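# Load a vise with an aluminum blank and sort parts

## Task

Set one plain gray aluminum blank onto the two low loose bars inside the open vise, with both bars left standing upright between the jaws; press the blank's long edge against the fixed jaw (the end block without hoses) and its short end against the work stop (the short rod between the jaws). Put every finished part flat in the black outfeed tray with its pocket facing up. Every remaining blank, aluminum or brass, must finish entirely on the infeed plate (the plate with short pins), not stacked on another blank and not sitting on any pin. Each blank must finish either the same side up as blanks sit on the plate at the start, or flipped over.

## Robot and tools

Robot: two Franka FR3 arms, left_arm and right_arm, each with a Robotiq 140 two-finger gripper and a wrist camera. In the scene frame the left base is at (+0.008, +0.343, +0.030) m and the right base at (+0.048, -0.439, +0.030) m, both turned almost not at all about z. left_arm's fingers can fold: grip parts within the outer quarter of the pads (near the tips), since deeper grips may hold loosely, squeeze too hard or let go, and pressing its fingertips into a surface folds them. right_arm's fingers stay rigid.

Frames: the scene frame has its origin at table-top height midway between the nominal bases, +x out over the table, +z up, left_arm on the +y side. Hand positions (metres), quaternions (wxyz), velocities and wrist camera poses in results are in each arm's own base frame. cam_high and the table use the scene frame. The gripper's +z points along the fingers, which open and close along its y axis; end_effector_position is the centre of the closed pads, with tips about 33 mm further out (9 mm when fully open).

Row layout (used by execute_actions and move): one flat list of 22 numbers covering both arms, each in [-1, 1]. First left_arm's 11, then right_arm's 11. Each arm's 11 are: 7 joint offsets in the order elbow, waist, upper arm roll, shoulder, wrist pitch, forearm roll, wrist roll; then gripper position, force_limit, speed, activate. The joint numbers are offsets, not poses: they count from the Joint targets shown at the start of the action (or of the move), not from the previous row, so sending the same offset again moves further. Scale: 1.0 equals 1.632 rad for waist, shoulder, upper arm roll and elbow; 3.472 rad for forearm roll; 2.955 rad for wrist pitch; 4.439 rad for wrist roll. Stated joint ranges (rad): waist and upper arm roll -2.901..2.901, shoulder -1.836..1.836, elbow -3.077..-0.117, forearm roll -2.876..2.876, wrist pitch 0.440..4.622, wrist roll -3.051..3.051. Aim at least 0.05 rad inside an end; passing it triggers a torque fault, and asking more than 0.018 rad past it gets the action refused. An arm that should not move gets 0 for all joints.

Gripper numbers are absolute commands, not offsets: position +1 is fully open (140 mm), about -0.8 makes the pads touch, -1 closes until blocked. force_limit sets squeeze (about 14 N at -1 up to 58 N at +1 for a slow close); speed sets finger speed (about 30 mm/s at -1, 250 at +1; faster closes grip harder). Both start at +1. activate stays 0; send 1 once only if fault shows 7 or 13 (or a result asks), with nothing touching the outer fingers. To keep a gripper unchanged, repeat its last position, force_limit and speed.

Tools:
- execute_actions(actions, cameras): actions is a list of actions; each action is up to 15 rows, one per 1/30 s step, the last row held to 15 steps. An empty list returns state and images.
- move(target, speed, blend, stop_force, zero, blocking, cameras): target is one row or up to 15 rows, all offsets from the same starting Joint targets; joints move together along a path. speed in rad/s for the joint with farthest to go, 0.004 to 5.26, default 0.5. blend in rad rounds corners between listed targets (0 stops at each). stop_force 20 to 40 N, one value for both arms, ends an arm's path when it senses that much push; use it with slow speeds, and omit it when backing off a contact. zero (true by default) re-zeroes the force reading first. blocking=false returns early while the move runs (not with stop_force).
- wait(seconds 0 to 3600), stop(), clear_fault(arm: left_arm or right_arm), finished_scene(scene: 1 or 2, irreversible), read_manual(section "licences").
- zoom_image(camera, region [x0, y0, x1, y1] in pixels, at most 504 by 504) on cam_high, cam_left_wrist or cam_right_wrist, each 896x504.

Results: Joint positions, velocities and targets per arm in the joint order above (rad, rad/s); Joint targets are what the next offsets count from. Joint torques and external joint torques (N m), flange force along the gripper axes. Gripper: object_status 0 moving, 1 stopped while opening, 2 stopped while closing (a grip), 3 reached the command or pads met; position_measured in counts (3 open, about 75 = 100 mm, 139 = 60 mm, 200 = 20 mm, 230 pads touching). A move adds a "move:" line: done, off_target, moving, held or fault, plus limits=held if steps were withheld. "joint sent to its limit" and "joint command not followed" flag clipped commands. MOTOR HOT warns before an over-temperature stop.

Avoid: any outside force of 40 N on an arm or held part, or contact torque at a joint's limit (waist and shoulder 35, upper arm roll 32, elbow 30, the wrist joints 12 N m), which halt the arm until clear_fault. Do not strike the vise or other fixed items, drop parts from height, release moving parts, squeeze hard on a part still resting on something, push the grippers into each other or close one on the other's fingers. Anything ending on the floor fails the scene. Long stretched-out holds heat motors. Confirm a grip by object_status 2 before lifting.

Each tool is called after "Request:" in YAML: its name, and indented under it one key for each argument.

## Session

Request:
execute_actions:
  actions: []

Scene clock: 0.00 s.
left_arm: end_effector_position=(+0.5019, +0.1582, +0.1653) position_measured=3 object_status=3 fault=0 end_effector_quat_wxyz=(-0.307, -0.252, +0.909, -0.130) | right_arm: end_effector_position=(+0.7029, +0.3432, +0.1495) position_measured=3 object_status=3 fault=0 end_effector_quat_wxyz=(+0.385, +0.637, +0.625, +0.235)
Joint names: [elbow, waist, upper arm roll, shoulder, wrist pitch, forearm roll, wrist roll]
Joint positions: left_arm=[-1.285 0.489 -0.111 0.666 1.294 -0.118 1.415] | right_arm=[-1.828 0.693 -0.091 0.498 2.51 -1.414 -1.353]
Joint velocities: within noise
Joint torques (N m): no reading
External joint torques (N m): no reading
Flange force (N): no reading
Joint targets: left_arm=[-1.285 0.489 -0.111 0.666 1.294 -0.118 1.415] | right_arm=[-1.828 0.693 -0.091 0.498 2.510 -1.414 -1.353]
Tool commands: left_gripper/position=+1.0 left_gripper/force_limit=+1.0 left_gripper/speed=+1.0 left_gripper/activate=+0.0 right_gripper/position=+1.0 right_gripper/force_limit=+1.0 right_gripper/speed=+1.0 right_gripper/activate=+0.0

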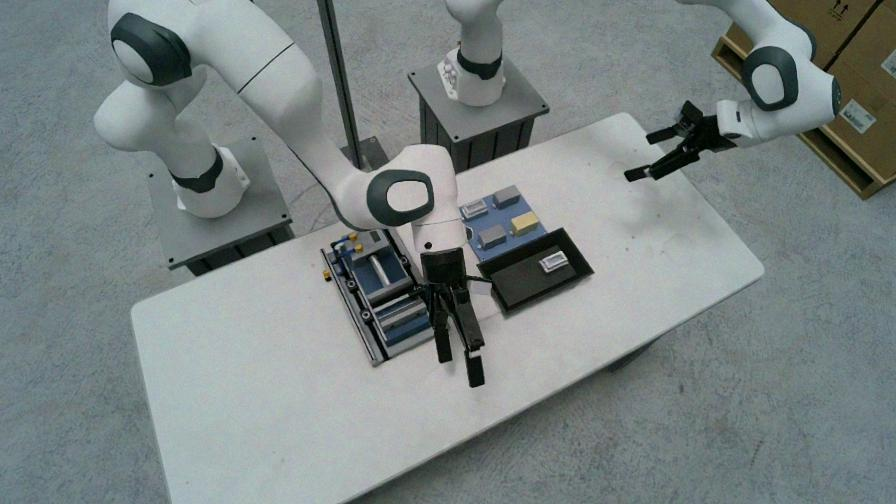

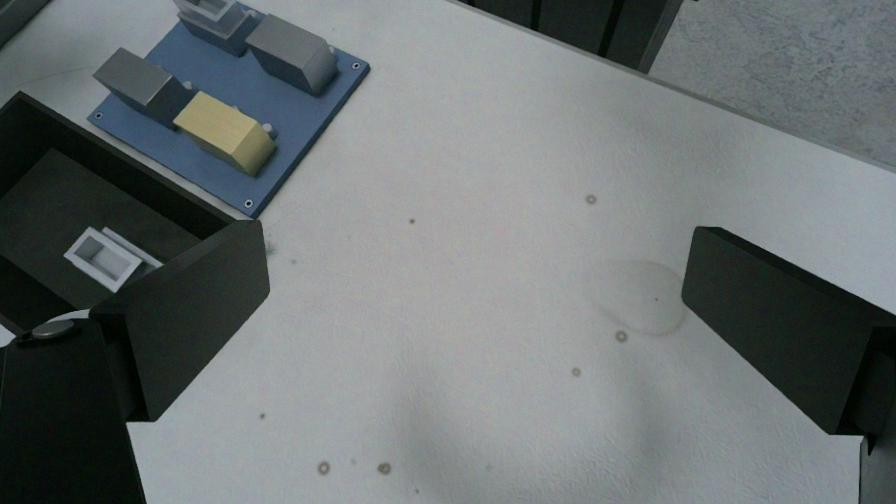

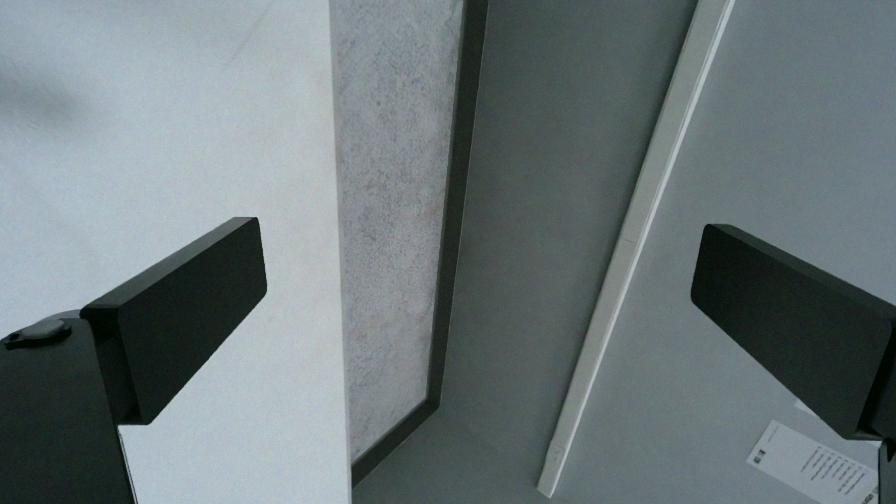

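Request:
zoom_image:
  camera: "cam_high"
  region: [440, 170, 610, 330]

Request:
zoom_image:
  camera: "cam_high"
  region: [310, 220, 500, 390]

Request:
zoom_image:
  camera: "cam_left_wrist"
  region: [0, 0, 400, 340]

Scaled by 2.965 from the camera's image (finer frame: 1280x720).

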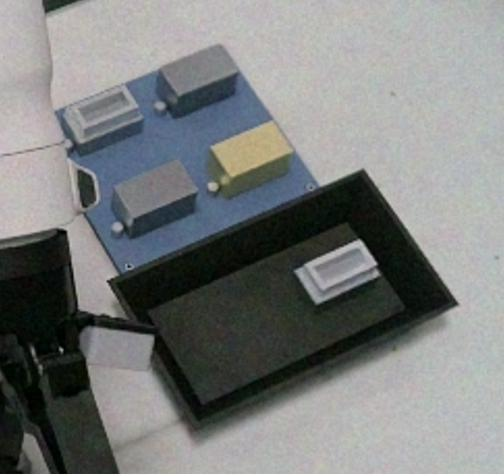

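Scaled by 2.653 from the camera's image (finer frame: 1280x720).

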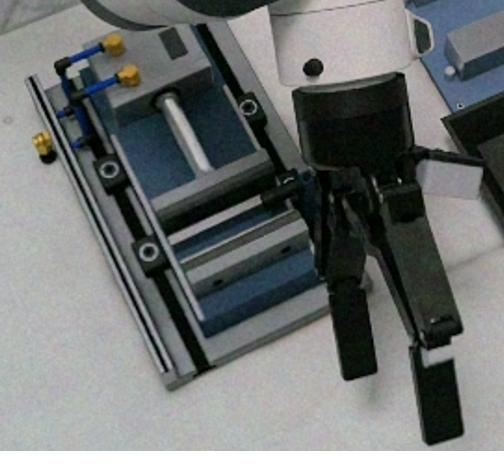

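Scaled by 1.260 from the camera's image (finer frame: 1280x720).

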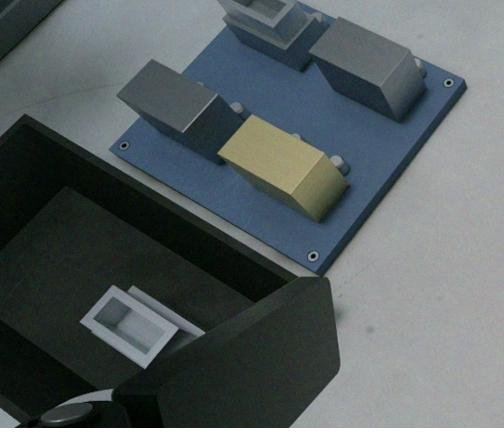

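Request:
move:
  target: [-0.674,-0.4222,0.068,-0.7966,0.155,0.034,-0.0099,1,1,1,0,-0.1085,-0.0355,0.0558,-0.4252,-0.2372,0.4073,0.0939,1,1,1,0]
  speed: 1.0
  cameras: ["all"]

Scene clock: 60.30 s.
left_arm: end_effector_position=(+0.3523, -0.0727, +0.3299) position_measured=3 object_status=3 fault=0 end_effector_quat_wxyz=(-0.001, +0.001, +1.000, -0.002) | right_arm: end_effector_position=(+0.4046, +0.2971, +0.3315) position_measured=3 object_status=3 fault=0 end_effector_quat_wxyz=(-0.001, +1.000, +0.003, +0.004)
Joint positions: left_arm=[-2.384 -0.198 -0.002 -0.632 1.75 -0.005 1.375] | right_arm=[-2.004 0.636 -0.001 -0.197 1.814 -0.003 -0.941]
Joint velocities: left_arm=[within noise] | right_arm=[0 0 0 -0.001 0.001 -0.001 0.008]
Joint torques (N m): left_arm=[24.23 0.11 0.69 -11.27 2.76 1.22 -0.19] | right_arm=[25.95 -0.76 0.78 -25.57 2.35 1.2 0.11]
External joint torques (N m): left_arm=[-0.21 0.15 1.3 -0.85 0.34 0.45 -0.19] | right_arm=[1.06 -0.76 0.96 0.35 -0.3 0.42 0.11]
Flange force (N): left_arm=[2.4 2.7 1.5] | right_arm=[3.2 -3.3 -3.3]
Joint targets: left_arm=[-2.385 -0.200 0.000 -0.634 1.752 0.000 1.371] | right_arm=[-2.005 0.635 0.000 -0.196 1.809 0.000 -0.936]
move: done
cam_left_wrist: T_world_to_cam=[[0.00374, 0.99999, -0.00207, 0.07912], [0.94187, -0.00283, 0.33597, -0.43481], [0.33596, -0.00321, -0.94187, 0.33505]] pos_world=[0.29667, -0.07927, 0.46182]
cam_right_wrist: T_world_to_cam=[[0.02362, -0.99968, -0.00906, 0.29991], [-0.94013, -0.0253, 0.33987, 0.27933], [-0.33999, 0.00049, -0.94043, 0.58465]] pos_world=[0.4543, 0.3066, 0.45761]

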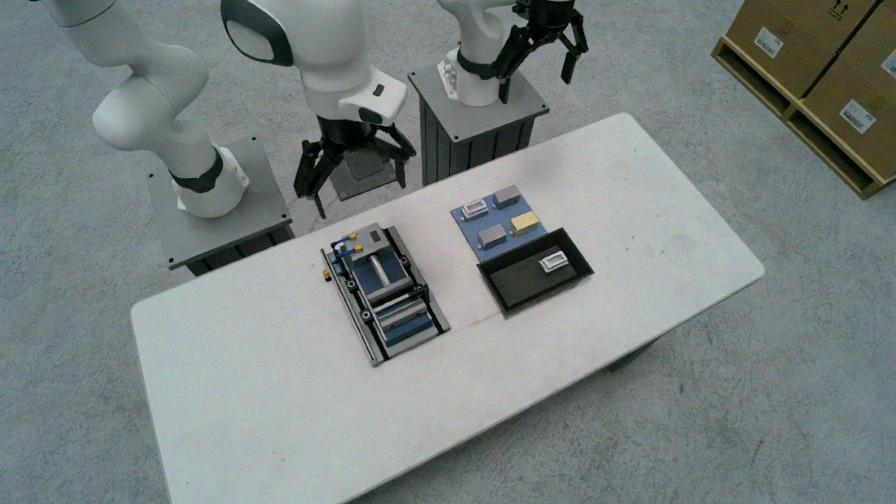

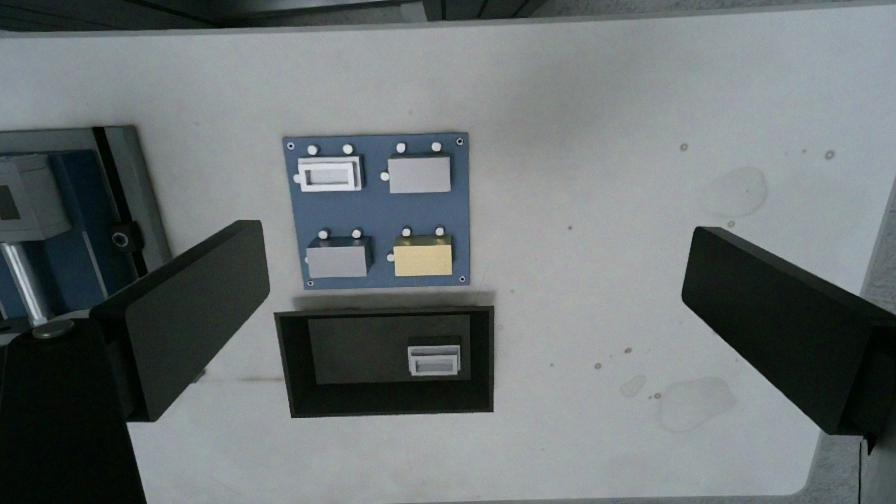

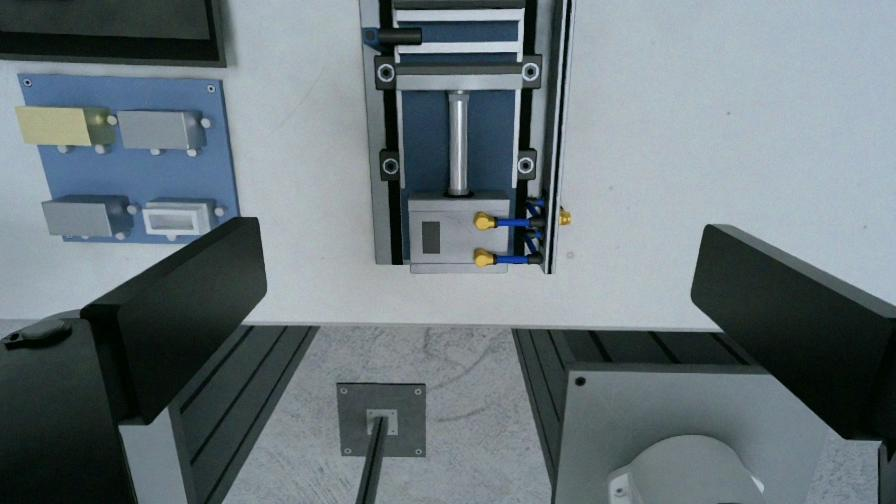

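Request:
zoom_image:
  camera: "cam_left_wrist"
  region: [270, 120, 510, 300]

Request:
zoom_image:
  camera: "cam_left_wrist"
  region: [260, 280, 510, 430]

Request:
zoom_image:
  camera: "cam_high"
  region: [310, 220, 460, 370]

Request:
zoom_image:
  camera: "cam_right_wrist"
  region: [350, 0, 590, 120]

Request:
zoom_image:
  camera: "cam_high"
  region: [445, 175, 605, 325]

Scaled by 2.100 from the camera's image (finer frame: 1280x720).

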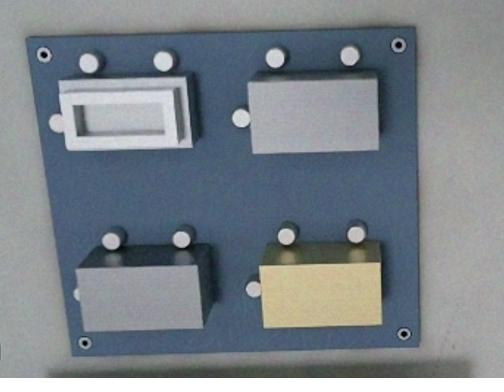

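Scaled by 2.016 from the camera's image (finer frame: 1280x720).

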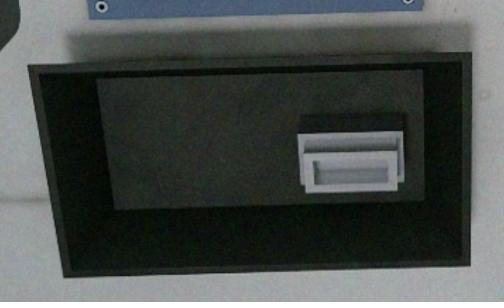

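Scaled by 3.360 from the camera's image (finer frame: 1280x720).

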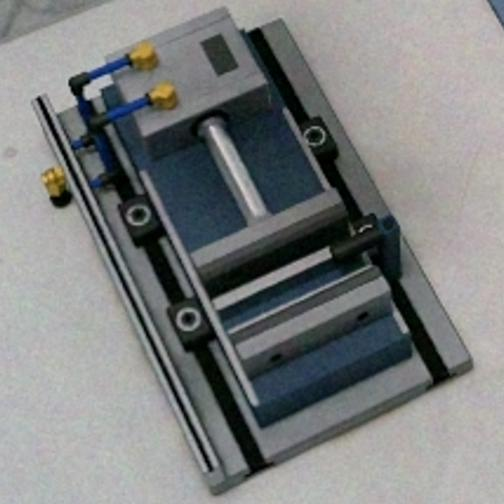

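Scaled by 2.100 from the camera's image (finer frame: 1280x720).

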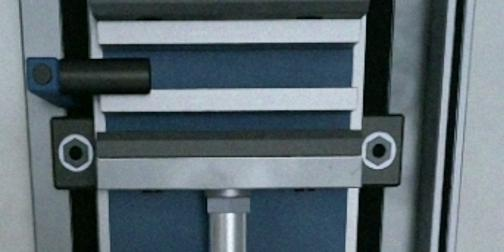

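Scaled by 3.150 from the camera's image (finer frame: 1280x720).

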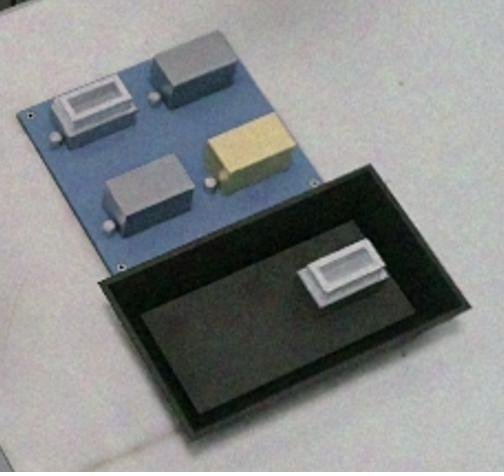

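Request:
zoom_image:
  camera: "cam_high"
  region: [450, 180, 550, 260]

Request:
zoom_image:
  camera: "cam_high"
  region: [370, 270, 450, 340]

Request:
zoom_image:
  camera: "cam_high"
  region: [520, 230, 600, 290]

Scaled by 5.040 from the camera's image (finer frame: 1280x720).

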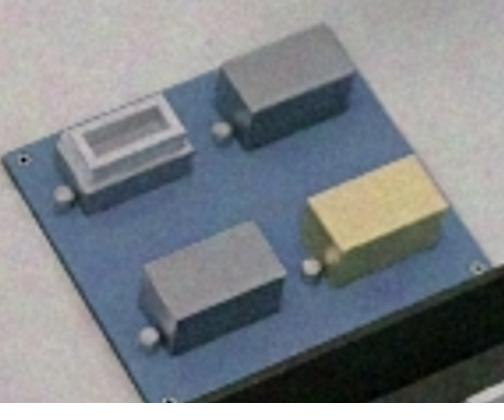

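Scaled by 6.300 from the camera's image (finer frame: 1280x720).

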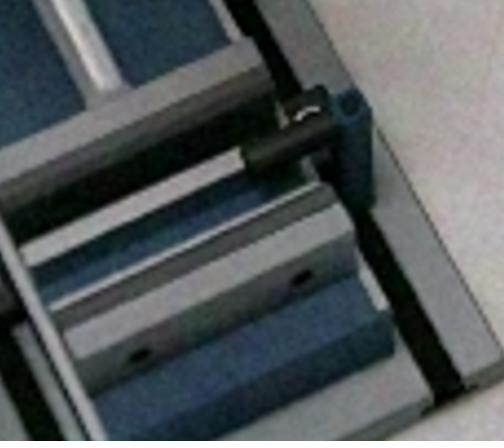

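Scaled by 6.300 from the camera's image (finer frame: 1280x720).

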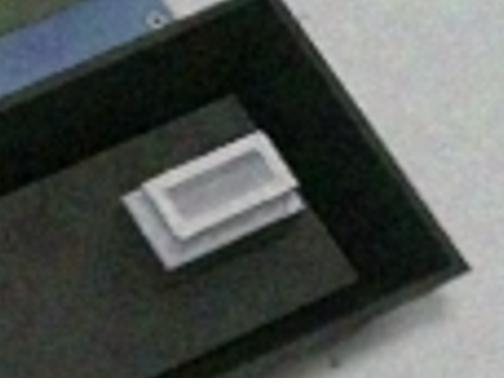

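Request:
move:
  target: [-0.1203,-0.1673,0,0.2644,0.2121,0,-0.0649,1,1,1,0,0.1819,-0.0857,0,0.2531,0.0393,0,-0.0314,1,1,1,0]
  speed: 0.8
  cameras: ["all"]

Scene clock: 126.53 s.
left_arm: end_effector_position=(+0.3823, -0.1959, +0.1202) position_measured=3 object_status=3 fault=0 end_effector_quat_wxyz=(-0.001, -0.007, +1.000, -0.001) | right_arm: end_effector_position=(+0.5488, +0.2957, +0.2477) position_measured=3 object_status=3 fault=0 end_effector_quat_wxyz=(+0.003, +1.000, -0.001, -0.002)
Joint positions: left_arm=[-2.582 -0.471 -0.001 -0.204 2.377 -0.004 1.088] | right_arm=[-1.71 0.496 0 0.218 1.921 -0.003 -1.072]
Joint velocities: left_arm=[0.001 -0.001 0.001 0 0.001 0.001 -0.006] | right_arm=[within noise]
Joint torques (N m): left_arm=[21.57 0.06 0.56 -22.13 2.78 0.82 -0.22] | right_arm=[26.69 -0.38 0.95 -39.74 2.84 1.12 -0.27]
External joint torques (N m): left_arm=[0.05 0.11 0.79 0.15 0.33 0.29 -0.22] | right_arm=[1.94 -0.32 0.8 0.28 0.23 0.36 -0.27]
Flange force (N): left_arm=[-0.9 0.5 1.2] | right_arm=[8.2 -4.1 -3.1]
Joint targets: left_arm=[-2.582 -0.473 0.000 -0.203 2.379 0.000 1.083] | right_arm=[-1.708 0.495 0.000 0.217 1.925 0.000 -1.076]
move: done
cam_left_wrist: T_world_to_cam=[[-0.0126, 0.99992, -0.00085, 0.20782], [0.94168, 0.01215, 0.33629, -0.38997], [0.33627, 0.00343, -0.94176, 0.12817]] pos_world=[0.32675, -0.2035, 0.25202]
cam_right_wrist: T_world_to_cam=[[0.01459, -0.99989, -0.00202, 0.29764], [-0.93633, -0.01437, 0.35082, 0.43528], [-0.35081, -0.00323, -0.93644, 0.56099]] pos_world=[0.60002, 0.30567, 0.37323]

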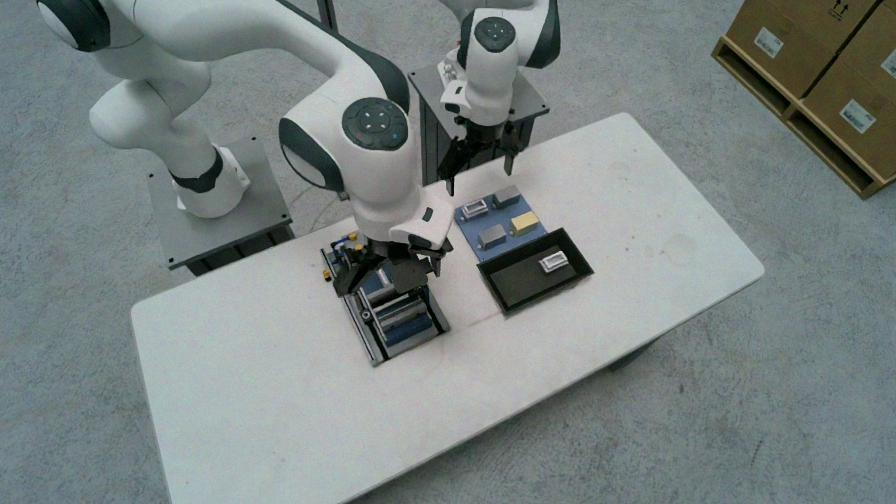

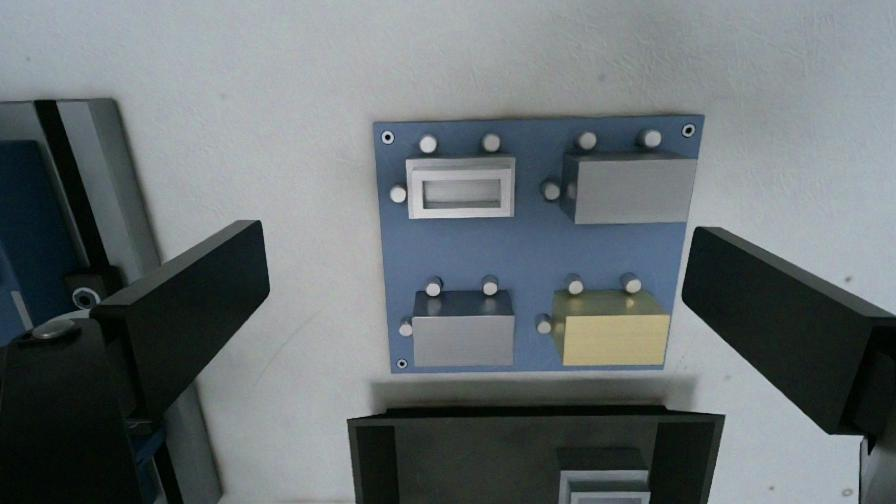

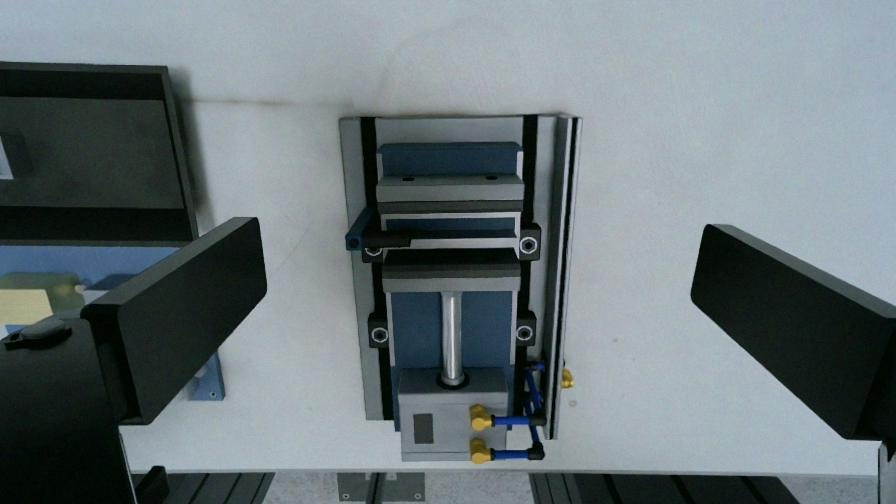

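Request:
zoom_image:
  camera: "cam_right_wrist"
  region: [330, 130, 560, 310]

Request:
zoom_image:
  camera: "cam_left_wrist"
  region: [370, 110, 710, 380]

Scaled by 2.191 from the camera's image (finer frame: 1280x720).

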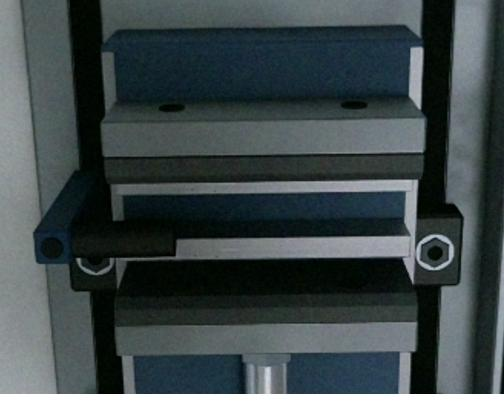

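Scaled by 1.482 from the camera's image (finer frame: 1280x720).

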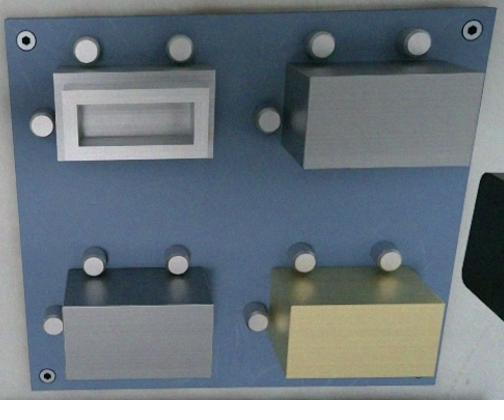

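Request:
move:
  target:
    - [0.0289,0.02,0,0.1691,0.0775,0,0.0073,-1,-1,0,0,0,0,0,0,0,0,0,1,1,1,0]
    - [0.0294,0.02,0,0.2435,0.1183,0,0.0073,-1,-1,0,0,0,0,0,0,0,0,0,1,1,1,0]
  speed: [0.5, 0.04]
  stop_force: 20

Scene clock: 193.13 s.
left_arm: end_effector_position=(+0.4160, -0.1968, +0.0113) position_measured=233 object_status=3 fault=0 end_effector_quat_wxyz=(-0.001, -0.010, +1.000, +0.000) | right_arm: end_effector_position=(+0.5488, +0.2957, +0.2477) position_measured=3 object_status=3 fault=0 end_effector_quat_wxyz=(+0.003, +1.000, -0.001, -0.002)
Joint positions: left_arm=[-2.534 -0.441 -0.001 0.137 2.67 -0.003 1.113] | right_arm=[-1.71 0.496 0 0.218 1.921 -0.003 -1.072]
Joint torques (N m): left_arm=[16.66 0.24 0.47 -22.75 4.43 0.38 0.08] | right_arm=[26.75 -0.4 0.96 -39.71 2.84 1.12 -0.2]
External joint torques (N m): left_arm=[-0.71 0.41 0.51 7.16 1.98 0.02 0.08] | right_arm=[1.84 -0.19 0.95 0.57 0.21 0.36 -0.21]
Flange force (N): left_arm=[-10.5 -3.9 24.6] | right_arm=[8.5 -4.6 -2.9]
Joint targets: left_arm=[-2.534 -0.440 0.000 0.149 2.683 0.000 1.116] | right_arm=[-1.708 0.495 0.000 0.217 1.925 0.000 -1.076]
move: contact (left_arm); path passed 1 of 2 targets; left_arm: the wrist pitch is farthest, 0.059 rad from its target

Request:
move:
  target:
    - [0.0043,0,0,-0.0841,-0.0488,0,0,-1,-1,0,0,0,0,0,0,0,0,0,1,1,1,0]
    - [-0.0532,-0.0197,0,-0.1837,-0.072,0,-0.0083,0.175,-0.5,0,0,0,0,0,0,0,0,0,1,1,1,0]
    - [-0.0692,-0.0197,0,-0.0837,-0.008,0,-0.0083,0.175,-0.5,0,0,0,0,0,0,0,0,0,1,1,1,0]
    - [-0.0692,-0.0197,0,-0.0837,-0.008,0,-0.0083,-1,-0.5,-1,0,0,0,0,0,0,0,0,1,1,1,0]
  speed: [0.4, 0.5, 0.3, 0.3]
  blend: [0.03, 0, 0, 0]
  cameras: ["cam_left_wrist"]

Scene clock: 229.60 s.
left_arm: end_effector_position=(+0.3792, -0.1936, +0.0283) position_measured=140 object_status=0 fault=0 end_effector_quat_wxyz=(+0.000, -0.010, +1.000, -0.001) | right_arm: end_effector_position=(+0.5488, +0.2957, +0.2477) position_measured=3 object_status=3 fault=0 end_effector_quat_wxyz=(+0.003, +1.000, -0.001, -0.002)
Joint positions: left_arm=[-2.647 -0.471 -0.001 0.01 2.658 -0.003 1.082] | right_arm=[-1.71 0.496 0 0.218 1.921 -0.003 -1.072]
Joint torques (N m): left_arm=[16.73 0.16 0.65 -23.86 2.71 0.41 -0.2] | right_arm=[26.74 -0.35 0.91 -39.76 2.85 1.11 -0.23]
External joint torques (N m): left_arm=[-0.87 0.26 0.75 1.97 0.26 0.05 -0.2] | right_arm=[1.96 -0.3 0.75 0.28 0.24 0.34 -0.23]
Flange force (N): left_arm=[-1.9 -0.2 6.5] | right_arm=[8.3 -4.2 -3.1]
Joint targets: left_arm=[-2.647 -0.472 0.000 0.012 2.659 0.000 1.079] | right_arm=[-1.708 0.495 0.000 0.217 1.925 0.000 -1.076]
move: done
cam_left_wrist: T_world_to_cam=[[-0.01896, 0.99982, -0.0006, 0.20781], [0.94084, 0.01805, 0.33837, -0.35482], [0.33832, 0.00585, -0.94101, 0.04233]] pos_world=[0.32344, -0.20162, 0.16002]

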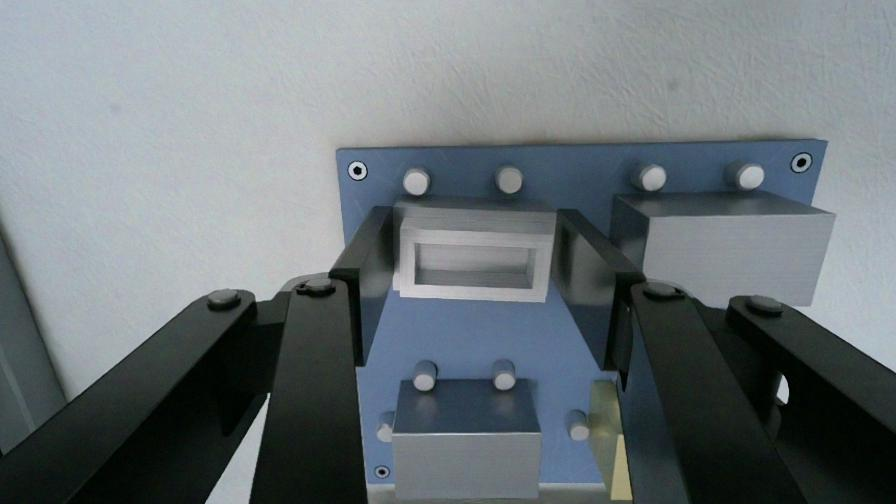

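Request:
move:
  target:
    - [0.016,0,0,-0.0998,-0.0639,0,0,-1,-0.5,-1,0,-0.1,0.075,0,-0.05,0.03,0,-0.15,1,1,1,0]
    - [0.4607,0.1013,0,0.2386,-0.1227,0,0.0372,-1,-0.5,-1,0,-0.2049,0.151,0,-0.0944,0.061,0,-0.3017,1,1,1,0]
    - [0.4506,0.1013,0,0.2936,-0.0867,0,0.0372,-1,-0.5,-1,0,-0.2049,0.151,0,-0.0944,0.061,0,-0.3017,1,1,1,0]
  speed: [0.6, 0.6, 0.2]
  blend: [0.04, 0.04, 0]
  cameras: ["all"]

Scene clock: 259.43 s.
left_arm: end_effector_position=(+0.6006, -0.1915, +0.0297) position_measured=140 object_status=2 fault=0 end_effector_quat_wxyz=(+0.001, -0.013, +1.000, -0.001) | right_arm: end_effector_position=(+0.4155, +0.3783, +0.1995) position_measured=3 object_status=3 fault=0 end_effector_quat_wxyz=(+0.001, +0.704, +0.710, -0.002)
Joint positions: left_arm=[-1.909 -0.308 0 0.486 2.397 -0.003 1.239] | right_arm=[-2.041 0.74 0 0.064 2.101 -0.003 -2.41]
Joint velocities: left_arm=[within noise] | right_arm=[0 0 -0.001 0 0 0 -0.005]
Joint torques (N m): left_arm=[20.3 0.39 0.77 -41.05 3.33 0.55 0.12] | right_arm=[24.99 0 0.8 -34.4 2.8 1.15 -0.21]
External joint torques (N m): left_arm=[-0.95 0.56 0.47 3.32 0.88 0.02 0.12] | right_arm=[0.97 0.13 0.86 -0.11 0.24 0.35 -0.21]
Flange force (N): left_arm=[-3.0 0.1 7.7] | right_arm=[2.4 2.0 -1.0]
Joint targets: left_arm=[-1.912 -0.307 0.000 0.491 2.403 0.000 1.244] | right_arm=[-2.043 0.741 0.000 0.063 2.106 0.000 -2.415]
move: done
cam_left_wrist: T_world_to_cam=[[-0.0253, 0.99968, -0.00162, 0.21371], [0.94026, 0.02435, 0.33958, -0.56202], [0.33951, 0.00707, -0.94058, -0.03177]] pos_world=[0.54464, -0.19974, 0.16132]
cam_right_wrist: T_world_to_cam=[[0.9996, 0.02679, -0.00883, -0.41419], [0.02819, -0.93605, 0.35073, 0.27653], [0.00113, -0.35084, -0.93643, 0.45457]] pos_world=[0.40571, 0.42942, 0.32503]

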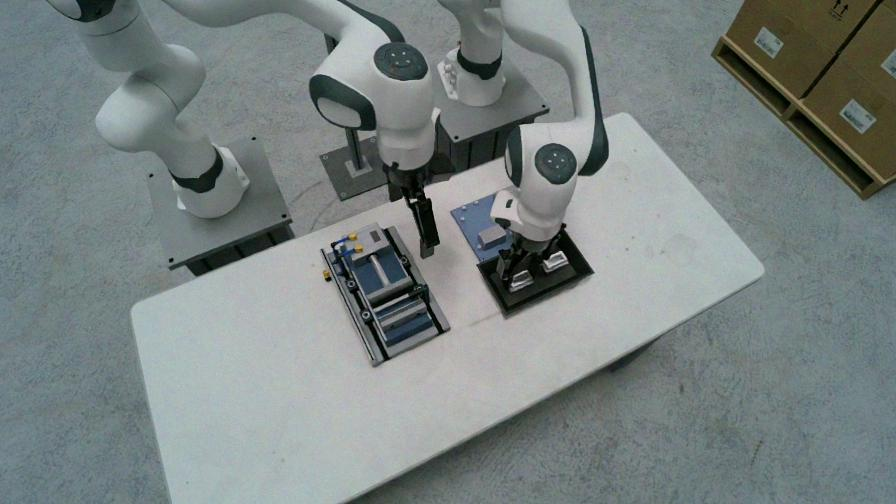

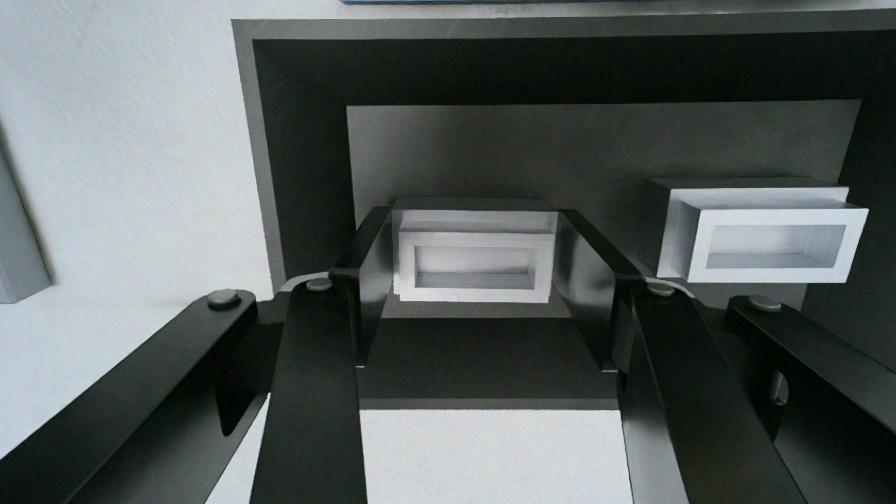

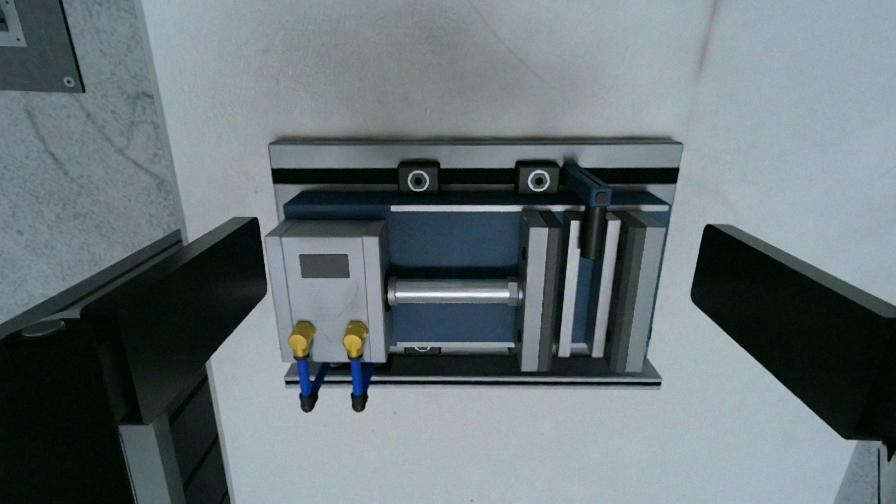

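Request:
execute_actions:
  actions:
    - [[0,0,0,0.00276,0.00155,0,0,-1,-0.5,-1,0,0,0,0,0,0,0,0,1,1,1,0]]
    - [[0,0,0,0.00188,0.00105,0,0,-1,-0.5,-1,0,0,0,0,0,0,0,0,1,1,1,0]]
    - [[0,0,0,0.00188,0.00105,0,0,-1,-0.5,-1,0,0,0,0,0,0,0,0,1,1,1,0]]
    - [[0,0,0,0.00188,0.00105,0,0,-1,-0.5,-1,0,0,0,0,0,0,0,0,1,1,1,0]]
    - [[0,0,0,0.00188,0.00105,0,0,-1,-0.5,-1,0,0,0,0,0,0,0,0,1,1,1,0]]

Scene clock: 267.10 s.
left_arm: end_effector_position=(+0.6041, -0.1924, +0.0270) position_measured=140 object_status=2 fault=0 end_effector_quat_wxyz=(+0.005, -0.012, +1.000, -0.003) | right_arm: end_effector_position=(+0.4155, +0.3783, +0.1995) position_measured=3 object_status=3 fault=0 end_effector_quat_wxyz=(+0.001, +0.703, +0.711, -0.002)
Joint positions: left_arm=[-1.908 -0.307 0 0.493 2.413 -0.003 1.241] | right_arm=[-2.041 0.74 0 0.064 2.101 -0.003 -2.412]
Joint torques (N m): left_arm=[18.25 0.12 0.22 -35.33 3.54 0.52 0.11] | right_arm=[25.07 0.06 0.88 -34.44 2.8 1.16 -0.2]
External joint torques (N m): left_arm=[-2.87 0.24 -0.12 9.05 1.08 0 0.11] | right_arm=[1.07 -0.04 0.71 -0.26 0.24 0.35 -0.2]
External joint torques at the end of the 1st action: left_arm=[-1.69 0.65 0.31 5.65 1.07 -0.01 0.19] | right_arm=[0.94 0.05 0.65 -0.02 0.22 0.32 -0.25]
External joint torques at the end of the 2nd action: left_arm=[-2.19 0.69 0.27 7.28 1 0 0.12] | right_arm=[1.18 -0.01 0.65 -0.34 0.25 0.37 -0.28]
External joint torques at the end of the 3rd action: left_arm=[-2.56 0.47 0.13 8.5 1.03 0.01 0.12] | right_arm=[0.92 -0.01 0.71 0.06 0.21 0.34 -0.23]
External joint torques at the end of the 4th action: left_arm=[-2.79 0.51 0.06 9.01 1.11 0 0.12] | right_arm=[0.93 0.17 0.84 0.06 0.21 0.35 -0.21]
Flange force (N): left_arm=[-8.1 -2.3 18.6] | right_arm=[2.1 2.1 -1.2]
Flange force at the end of the 1st action (N): left_arm=[-5.2 -0.4 12.3] | right_arm=[2.3 2.3 -0.9]
Flange force at the end of the 2nd action (N): left_arm=[-7.2 -1.2 15.2] | right_arm=[2.1 2.4 -1.4]
Flange force at the end of the 3rd action (N): left_arm=[-8.4 -2.0 17.5] | right_arm=[2.4 2.4 -0.8]
Flange force at the end of the 4th action (N): left_arm=[-8.5 -1.9 18.6] | right_arm=[2.7 2.3 -0.8]
Joint targets: left_arm=[-1.912 -0.307 0.000 0.508 2.420 0.000 1.244] | right_arm=[-2.043 0.741 0.000 0.063 2.106 0.000 -2.415]
Step readings (joint positions of left_arm | right_arm; steps 1 to 15: 1st action; 16 to 30: 2nd action; 31 to 45: 3rd action; 46 to 60: 4th action; 61 to 75: 5th action):
0: [-1.909 -0.308 0.000 0.486 2.397 -0.003 1.239] | [-2.041 0.740 0.000 0.064 2.101 -0.003 -2.412]
1: [-1.909 -0.308 0.000 0.486 2.397 -0.003 1.239] | [-2.041 0.740 0.000 0.064 2.101 -0.003 -2.412]
2: [-1.909 -0.308 0.000 0.486 2.398 -0.003 1.239] | [-2.041 0.740 0.000 0.064 2.101 -0.003 -2.412]
4: [-1.909 -0.308 0.000 0.486 2.399 -0.003 1.240] | [-2.041 0.740 0.000 0.064 2.101 -0.003 -2.412]
8: [-1.909 -0.308 0.000 0.487 2.401 -0.003 1.240] | [-2.041 0.740 0.000 0.064 2.101 -0.003 -2.412]
15: [-1.909 -0.308 0.000 0.487 2.401 -0.003 1.240] | [-2.041 0.740 0.000 0.064 2.101 -0.003 -2.412]
16: [-1.909 -0.308 0.000 0.487 2.401 -0.003 1.240] | [-2.041 0.740 0.000 0.064 2.101 -0.003 -2.412]
17: [-1.909 -0.308 0.000 0.487 2.401 -0.003 1.240] | [-2.041 0.740 0.000 0.064 2.101 -0.003 -2.412]
19: [-1.909 -0.308 0.000 0.487 2.402 -0.003 1.240] | [-2.041 0.740 0.000 0.064 2.101 -0.003 -2.412]
23: [-1.909 -0.308 0.000 0.487 2.404 -0.003 1.240] | [-2.041 0.740 0.000 0.064 2.101 -0.003 -2.412]
30: [-1.909 -0.308 0.000 0.487 2.404 -0.003 1.240] | [-2.041 0.740 0.000 0.064 2.101 -0.003 -2.412]
31: [-1.909 -0.308 0.000 0.487 2.404 -0.003 1.240] | [-2.041 0.740 0.000 0.064 2.101 -0.003 -2.412]
32: [-1.909 -0.308 0.000 0.487 2.404 -0.003 1.240] | [-2.041 0.740 0.000 0.064 2.101 -0.003 -2.412]
34: [-1.909 -0.308 0.000 0.488 2.405 -0.003 1.240] | [-2.041 0.740 0.000 0.064 2.101 -0.003 -2.412]
38: [-1.908 -0.308 0.000 0.488 2.406 -0.003 1.240] | [-2.041 0.740 0.000 0.064 2.101 -0.003 -2.412]
45: [-1.908 -0.308 0.000 0.488 2.407 -0.003 1.240] | [-2.041 0.740 0.000 0.064 2.101 -0.003 -2.412]
46: [-1.908 -0.308 0.000 0.488 2.407 -0.003 1.240] | [-2.041 0.740 0.000 0.064 2.101 -0.003 -2.412]
47: [-1.908 -0.308 0.000 0.489 2.407 -0.003 1.240] | [-2.041 0.740 0.000 0.064 2.101 -0.003 -2.412]
49: [-1.908 -0.308 0.000 0.490 2.409 -0.003 1.240] | [-2.041 0.740 0.000 0.064 2.101 -0.003 -2.412]
53: [-1.908 -0.308 0.000 0.490 2.409 -0.003 1.240] | [-2.041 0.740 0.000 0.064 2.101 -0.003 -2.412]
60: [-1.908 -0.308 0.000 0.491 2.410 -0.003 1.241] | [-2.041 0.740 0.000 0.064 2.101 -0.003 -2.412]
61: [-1.908 -0.308 0.000 0.491 2.410 -0.003 1.241] | [-2.041 0.740 0.000 0.064 2.101 -0.003 -2.412]
62: [-1.908 -0.308 0.000 0.491 2.410 -0.003 1.241] | [-2.041 0.740 0.000 0.064 2.101 -0.003 -2.412]
64: [-1.908 -0.308 0.000 0.492 2.412 -0.003 1.241] | [-2.041 0.740 0.000 0.064 2.101 -0.003 -2.412]
68: [-1.908 -0.307 0.000 0.493 2.413 -0.003 1.241] | [-2.041 0.740 0.000 0.064 2.101 -0.003 -2.412]
75: [-1.908 -0.307 0.000 0.493 2.413 -0.003 1.241] | [-2.041 0.740 0.000 0.064 2.101 -0.003 -2.412]

Request:
execute_actions:
  actions: []

Request:
zoom_image:
  camera: "cam_left_wrist"
  region: [330, 90, 620, 330]

Scene clock: 269.93 s.
left_arm: end_effector_position=(+0.6041, -0.1924, +0.0270) position_measured=140 object_status=2 fault=0 end_effector_quat_wxyz=(+0.005, -0.012, +1.000, -0.003) | right_arm: end_effector_position=(+0.4155, +0.3783, +0.1995) position_measured=3 object_status=3 fault=0 end_effector_quat_wxyz=(+0.001, +0.703, +0.711, -0.002)
Joint names: [elbow, waist, upper arm roll, shoulder, wrist pitch, forearm roll, wrist roll]
Joint positions: left_arm=[-1.908 -0.307 0 0.493 2.413 -0.003 1.241] | right_arm=[-2.041 0.74 0 0.064 2.101 -0.003 -2.412]
Joint velocities: within noise
Joint torques (N m): left_arm=[18.21 0.12 0.16 -35.29 3.54 0.52 0.13] | right_arm=[25.08 0.1 0.83 -34.34 2.77 1.16 -0.26]
External joint torques (N m): left_arm=[-2.99 0.61 0.13 9.18 1.07 0 0.13] | right_arm=[1.03 0.08 0.73 -0.08 0.2 0.35 -0.26]
Flange force (N): left_arm=[-8.2 -1.7 18.8] | right_arm=[2.4 2.4 -1.1]
Joint targets: left_arm=[-1.912 -0.307 0.000 0.508 2.420 0.000 1.244] | right_arm=[-2.043 0.741 0.000 0.063 2.106 0.000 -2.415]
Tool commands: left_gripper/position=-1.0 left_gripper/force_limit=-0.5 left_gripper/speed=-1.0 left_gripper/activate=+0.0 right_gripper/position=+1.0 right_gripper/force_limit=+1.0 right_gripper/speed=+1.0 right_gripper/activate=+0.0
camera_calibration:
cam_left_wrist: T_world_to_cam=[[-0.02408, 0.9997, -0.00483, 0.21402], [0.93704, 0.02426, 0.34839, -0.56278], [0.3484, 0.00387, -0.93734, -0.04151]] pos_world=[0.54696, -0.20014, 0.15819]
cam_right_wrist: T_world_to_cam=[[0.99955, 0.02869, -0.00889, -0.41486], [0.02998, -0.936, 0.35073, 0.27569], [0.00174, -0.35083, -0.93644, 0.45429]] pos_world=[0.40562, 0.42932, 0.32503]

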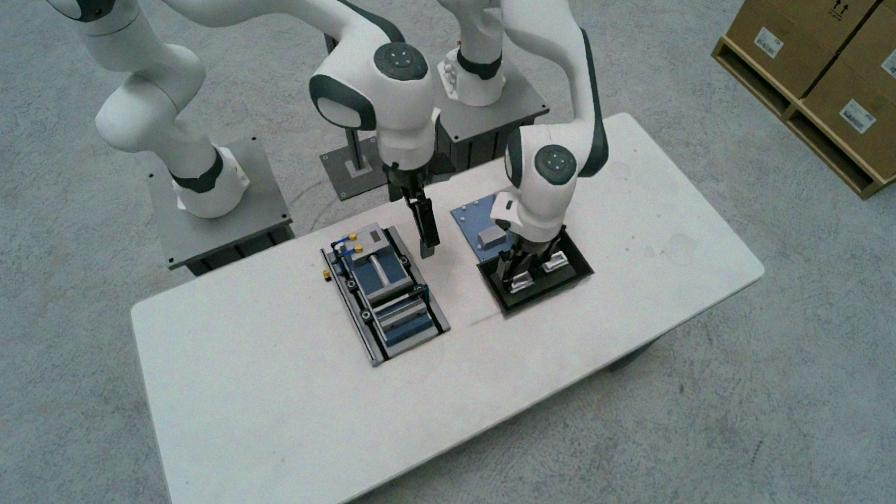

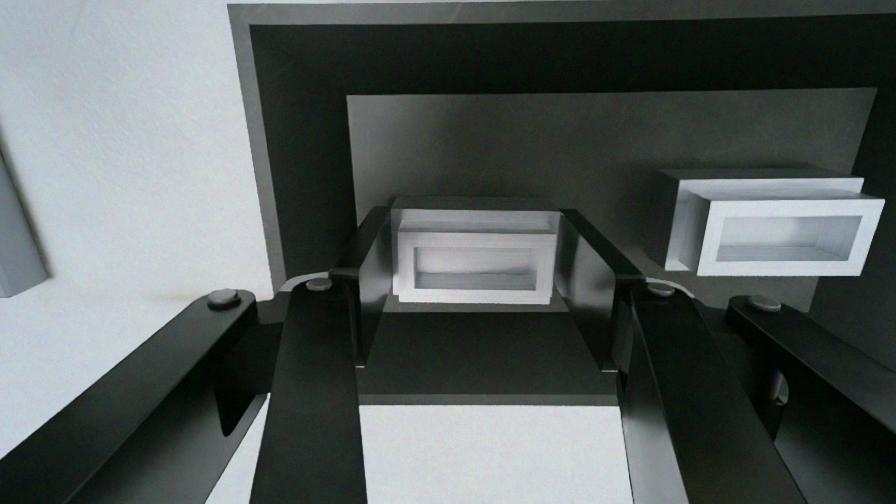

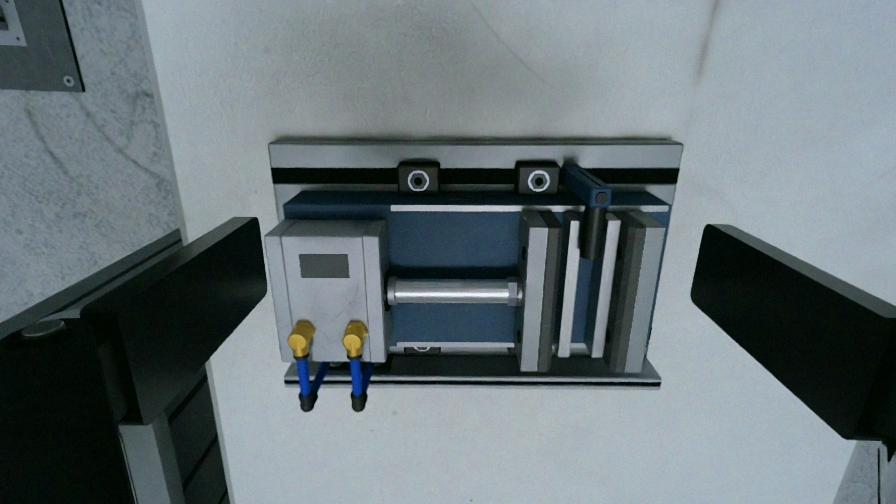

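Scaled by 1.738 from the camera's image (finer frame: 1280x720).

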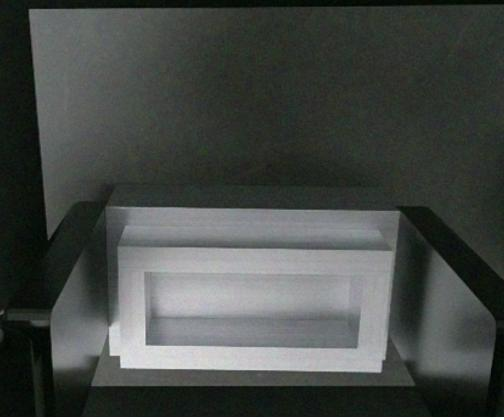

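Request:
zoom_image:
  camera: "cam_high"
  region: [500, 235, 590, 300]

Request:
zoom_image:
  camera: "cam_left_wrist"
  region: [600, 60, 896, 320]

Scaled by 5.600 from the camera's image (finer frame: 1280x720).

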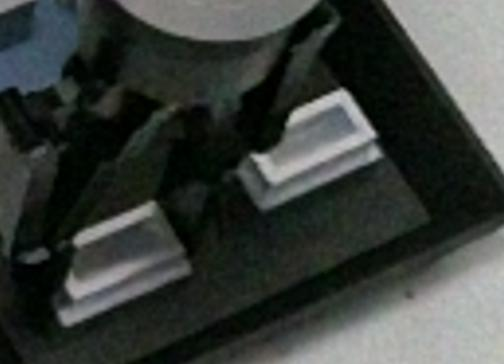

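Scaled by 1.703 from the camera's image (finer frame: 1280x720).

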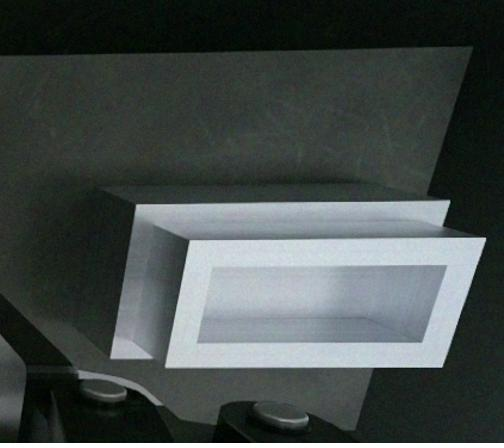

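Request:
move:
  target:
    - [0,0,0,-0.00735,-0.0044,0,0,-1,-0.5,-1,0,0,0,0,0,0,0,0,1,1,1,0]
    - [0,0,0,-0.00735,-0.0044,0,0,0.11,-0.5,-1,0,0,0,0,0,0,0,0,1,1,1,0]
    - [0.0104,0,0,-0.0653,-0.0418,0,0,0.11,-0.5,-1,0,0,0,0,0,0,0,0,1,1,1,0]
    - [-0.2898,0.3719,0,-0.6998,-0.2261,0,0.1412,0.11,-0.5,-1,0,0.11,0.04,0,0.1,-0.007,0,0.014,1,1,1,0]
    - [-0.2898,0.3719,0,-0.6998,-0.2261,0,0.1412,0.11,-0.5,-1,0,0.3706,0.1308,0,0.3285,-0.0233,0,0.0479,1,1,1,0]
  speed: [0.3, 0.3, 0.2, 0.9, 0.6]
  blend: [0, 0, 0.04, 0.15, 0]
  cameras: ["cam_high", "cam_right_wrist"]

Scene clock: 311.77 s.
left_arm: end_effector_position=(+0.3456, +0.1056, +0.3306) position_measured=115 object_status=3 fault=0 end_effector_quat_wxyz=(+0.002, -0.002, +1.000, -0.001) | right_arm: end_effector_position=(+0.4125, +0.5841, +0.1294) position_measured=3 object_status=3 fault=0 end_effector_quat_wxyz=(+0.001, +0.699, +0.715, +0.001)
Joint positions: left_arm=[-2.383 0.299 0.001 -0.632 1.754 -0.003 1.867] | right_arm=[-1.44 0.955 0.002 0.599 2.041 -0.003 -2.207]
Joint velocities: left_arm=[within noise] | right_arm=[-0.001 0.001 0 -0.001 0.001 -0.001 0.008]
Joint torques (N m): left_arm=[24.3 1.01 0.26 -11.23 2.31 0.92 0.03] | right_arm=[26.36 -0.26 1.3 -50.04 2.31 1.18 0.15]
External joint torques (N m): left_arm=[-0.21 1.04 0.89 -0.74 -0.12 0.1 0.03] | right_arm=[1.86 -0.32 0.65 0.68 -0.31 0.35 0.15]
Flange force (N): left_arm=[3.5 1.3 0.3] | right_arm=[11.3 8.5 -2.0]
Joint targets: left_arm=[-2.385 0.300 0.000 -0.634 1.752 0.000 1.871] | right_arm=[-1.438 0.955 0.000 0.599 2.037 0.000 -2.202]
move: done
cam_right_wrist: T_world_to_cam=[[0.99915, 0.04097, -0.00485, -0.42599], [0.04012, -0.93749, 0.34569, 0.49037], [0.00962, -0.34558, -0.93834, 0.45484]] pos_world=[0.40158, 0.63436, 0.25522]

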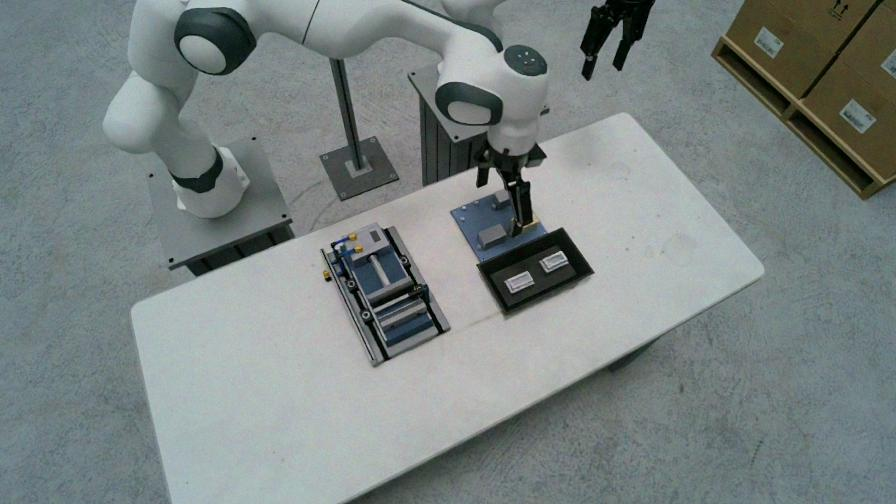

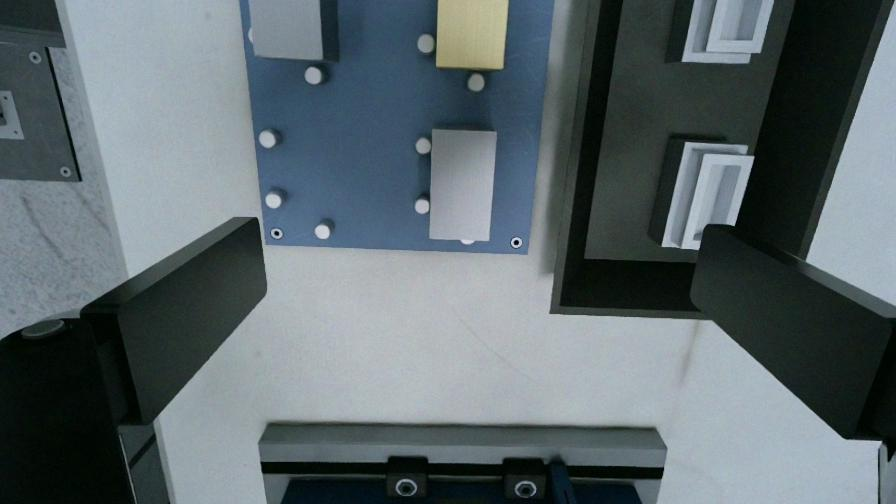

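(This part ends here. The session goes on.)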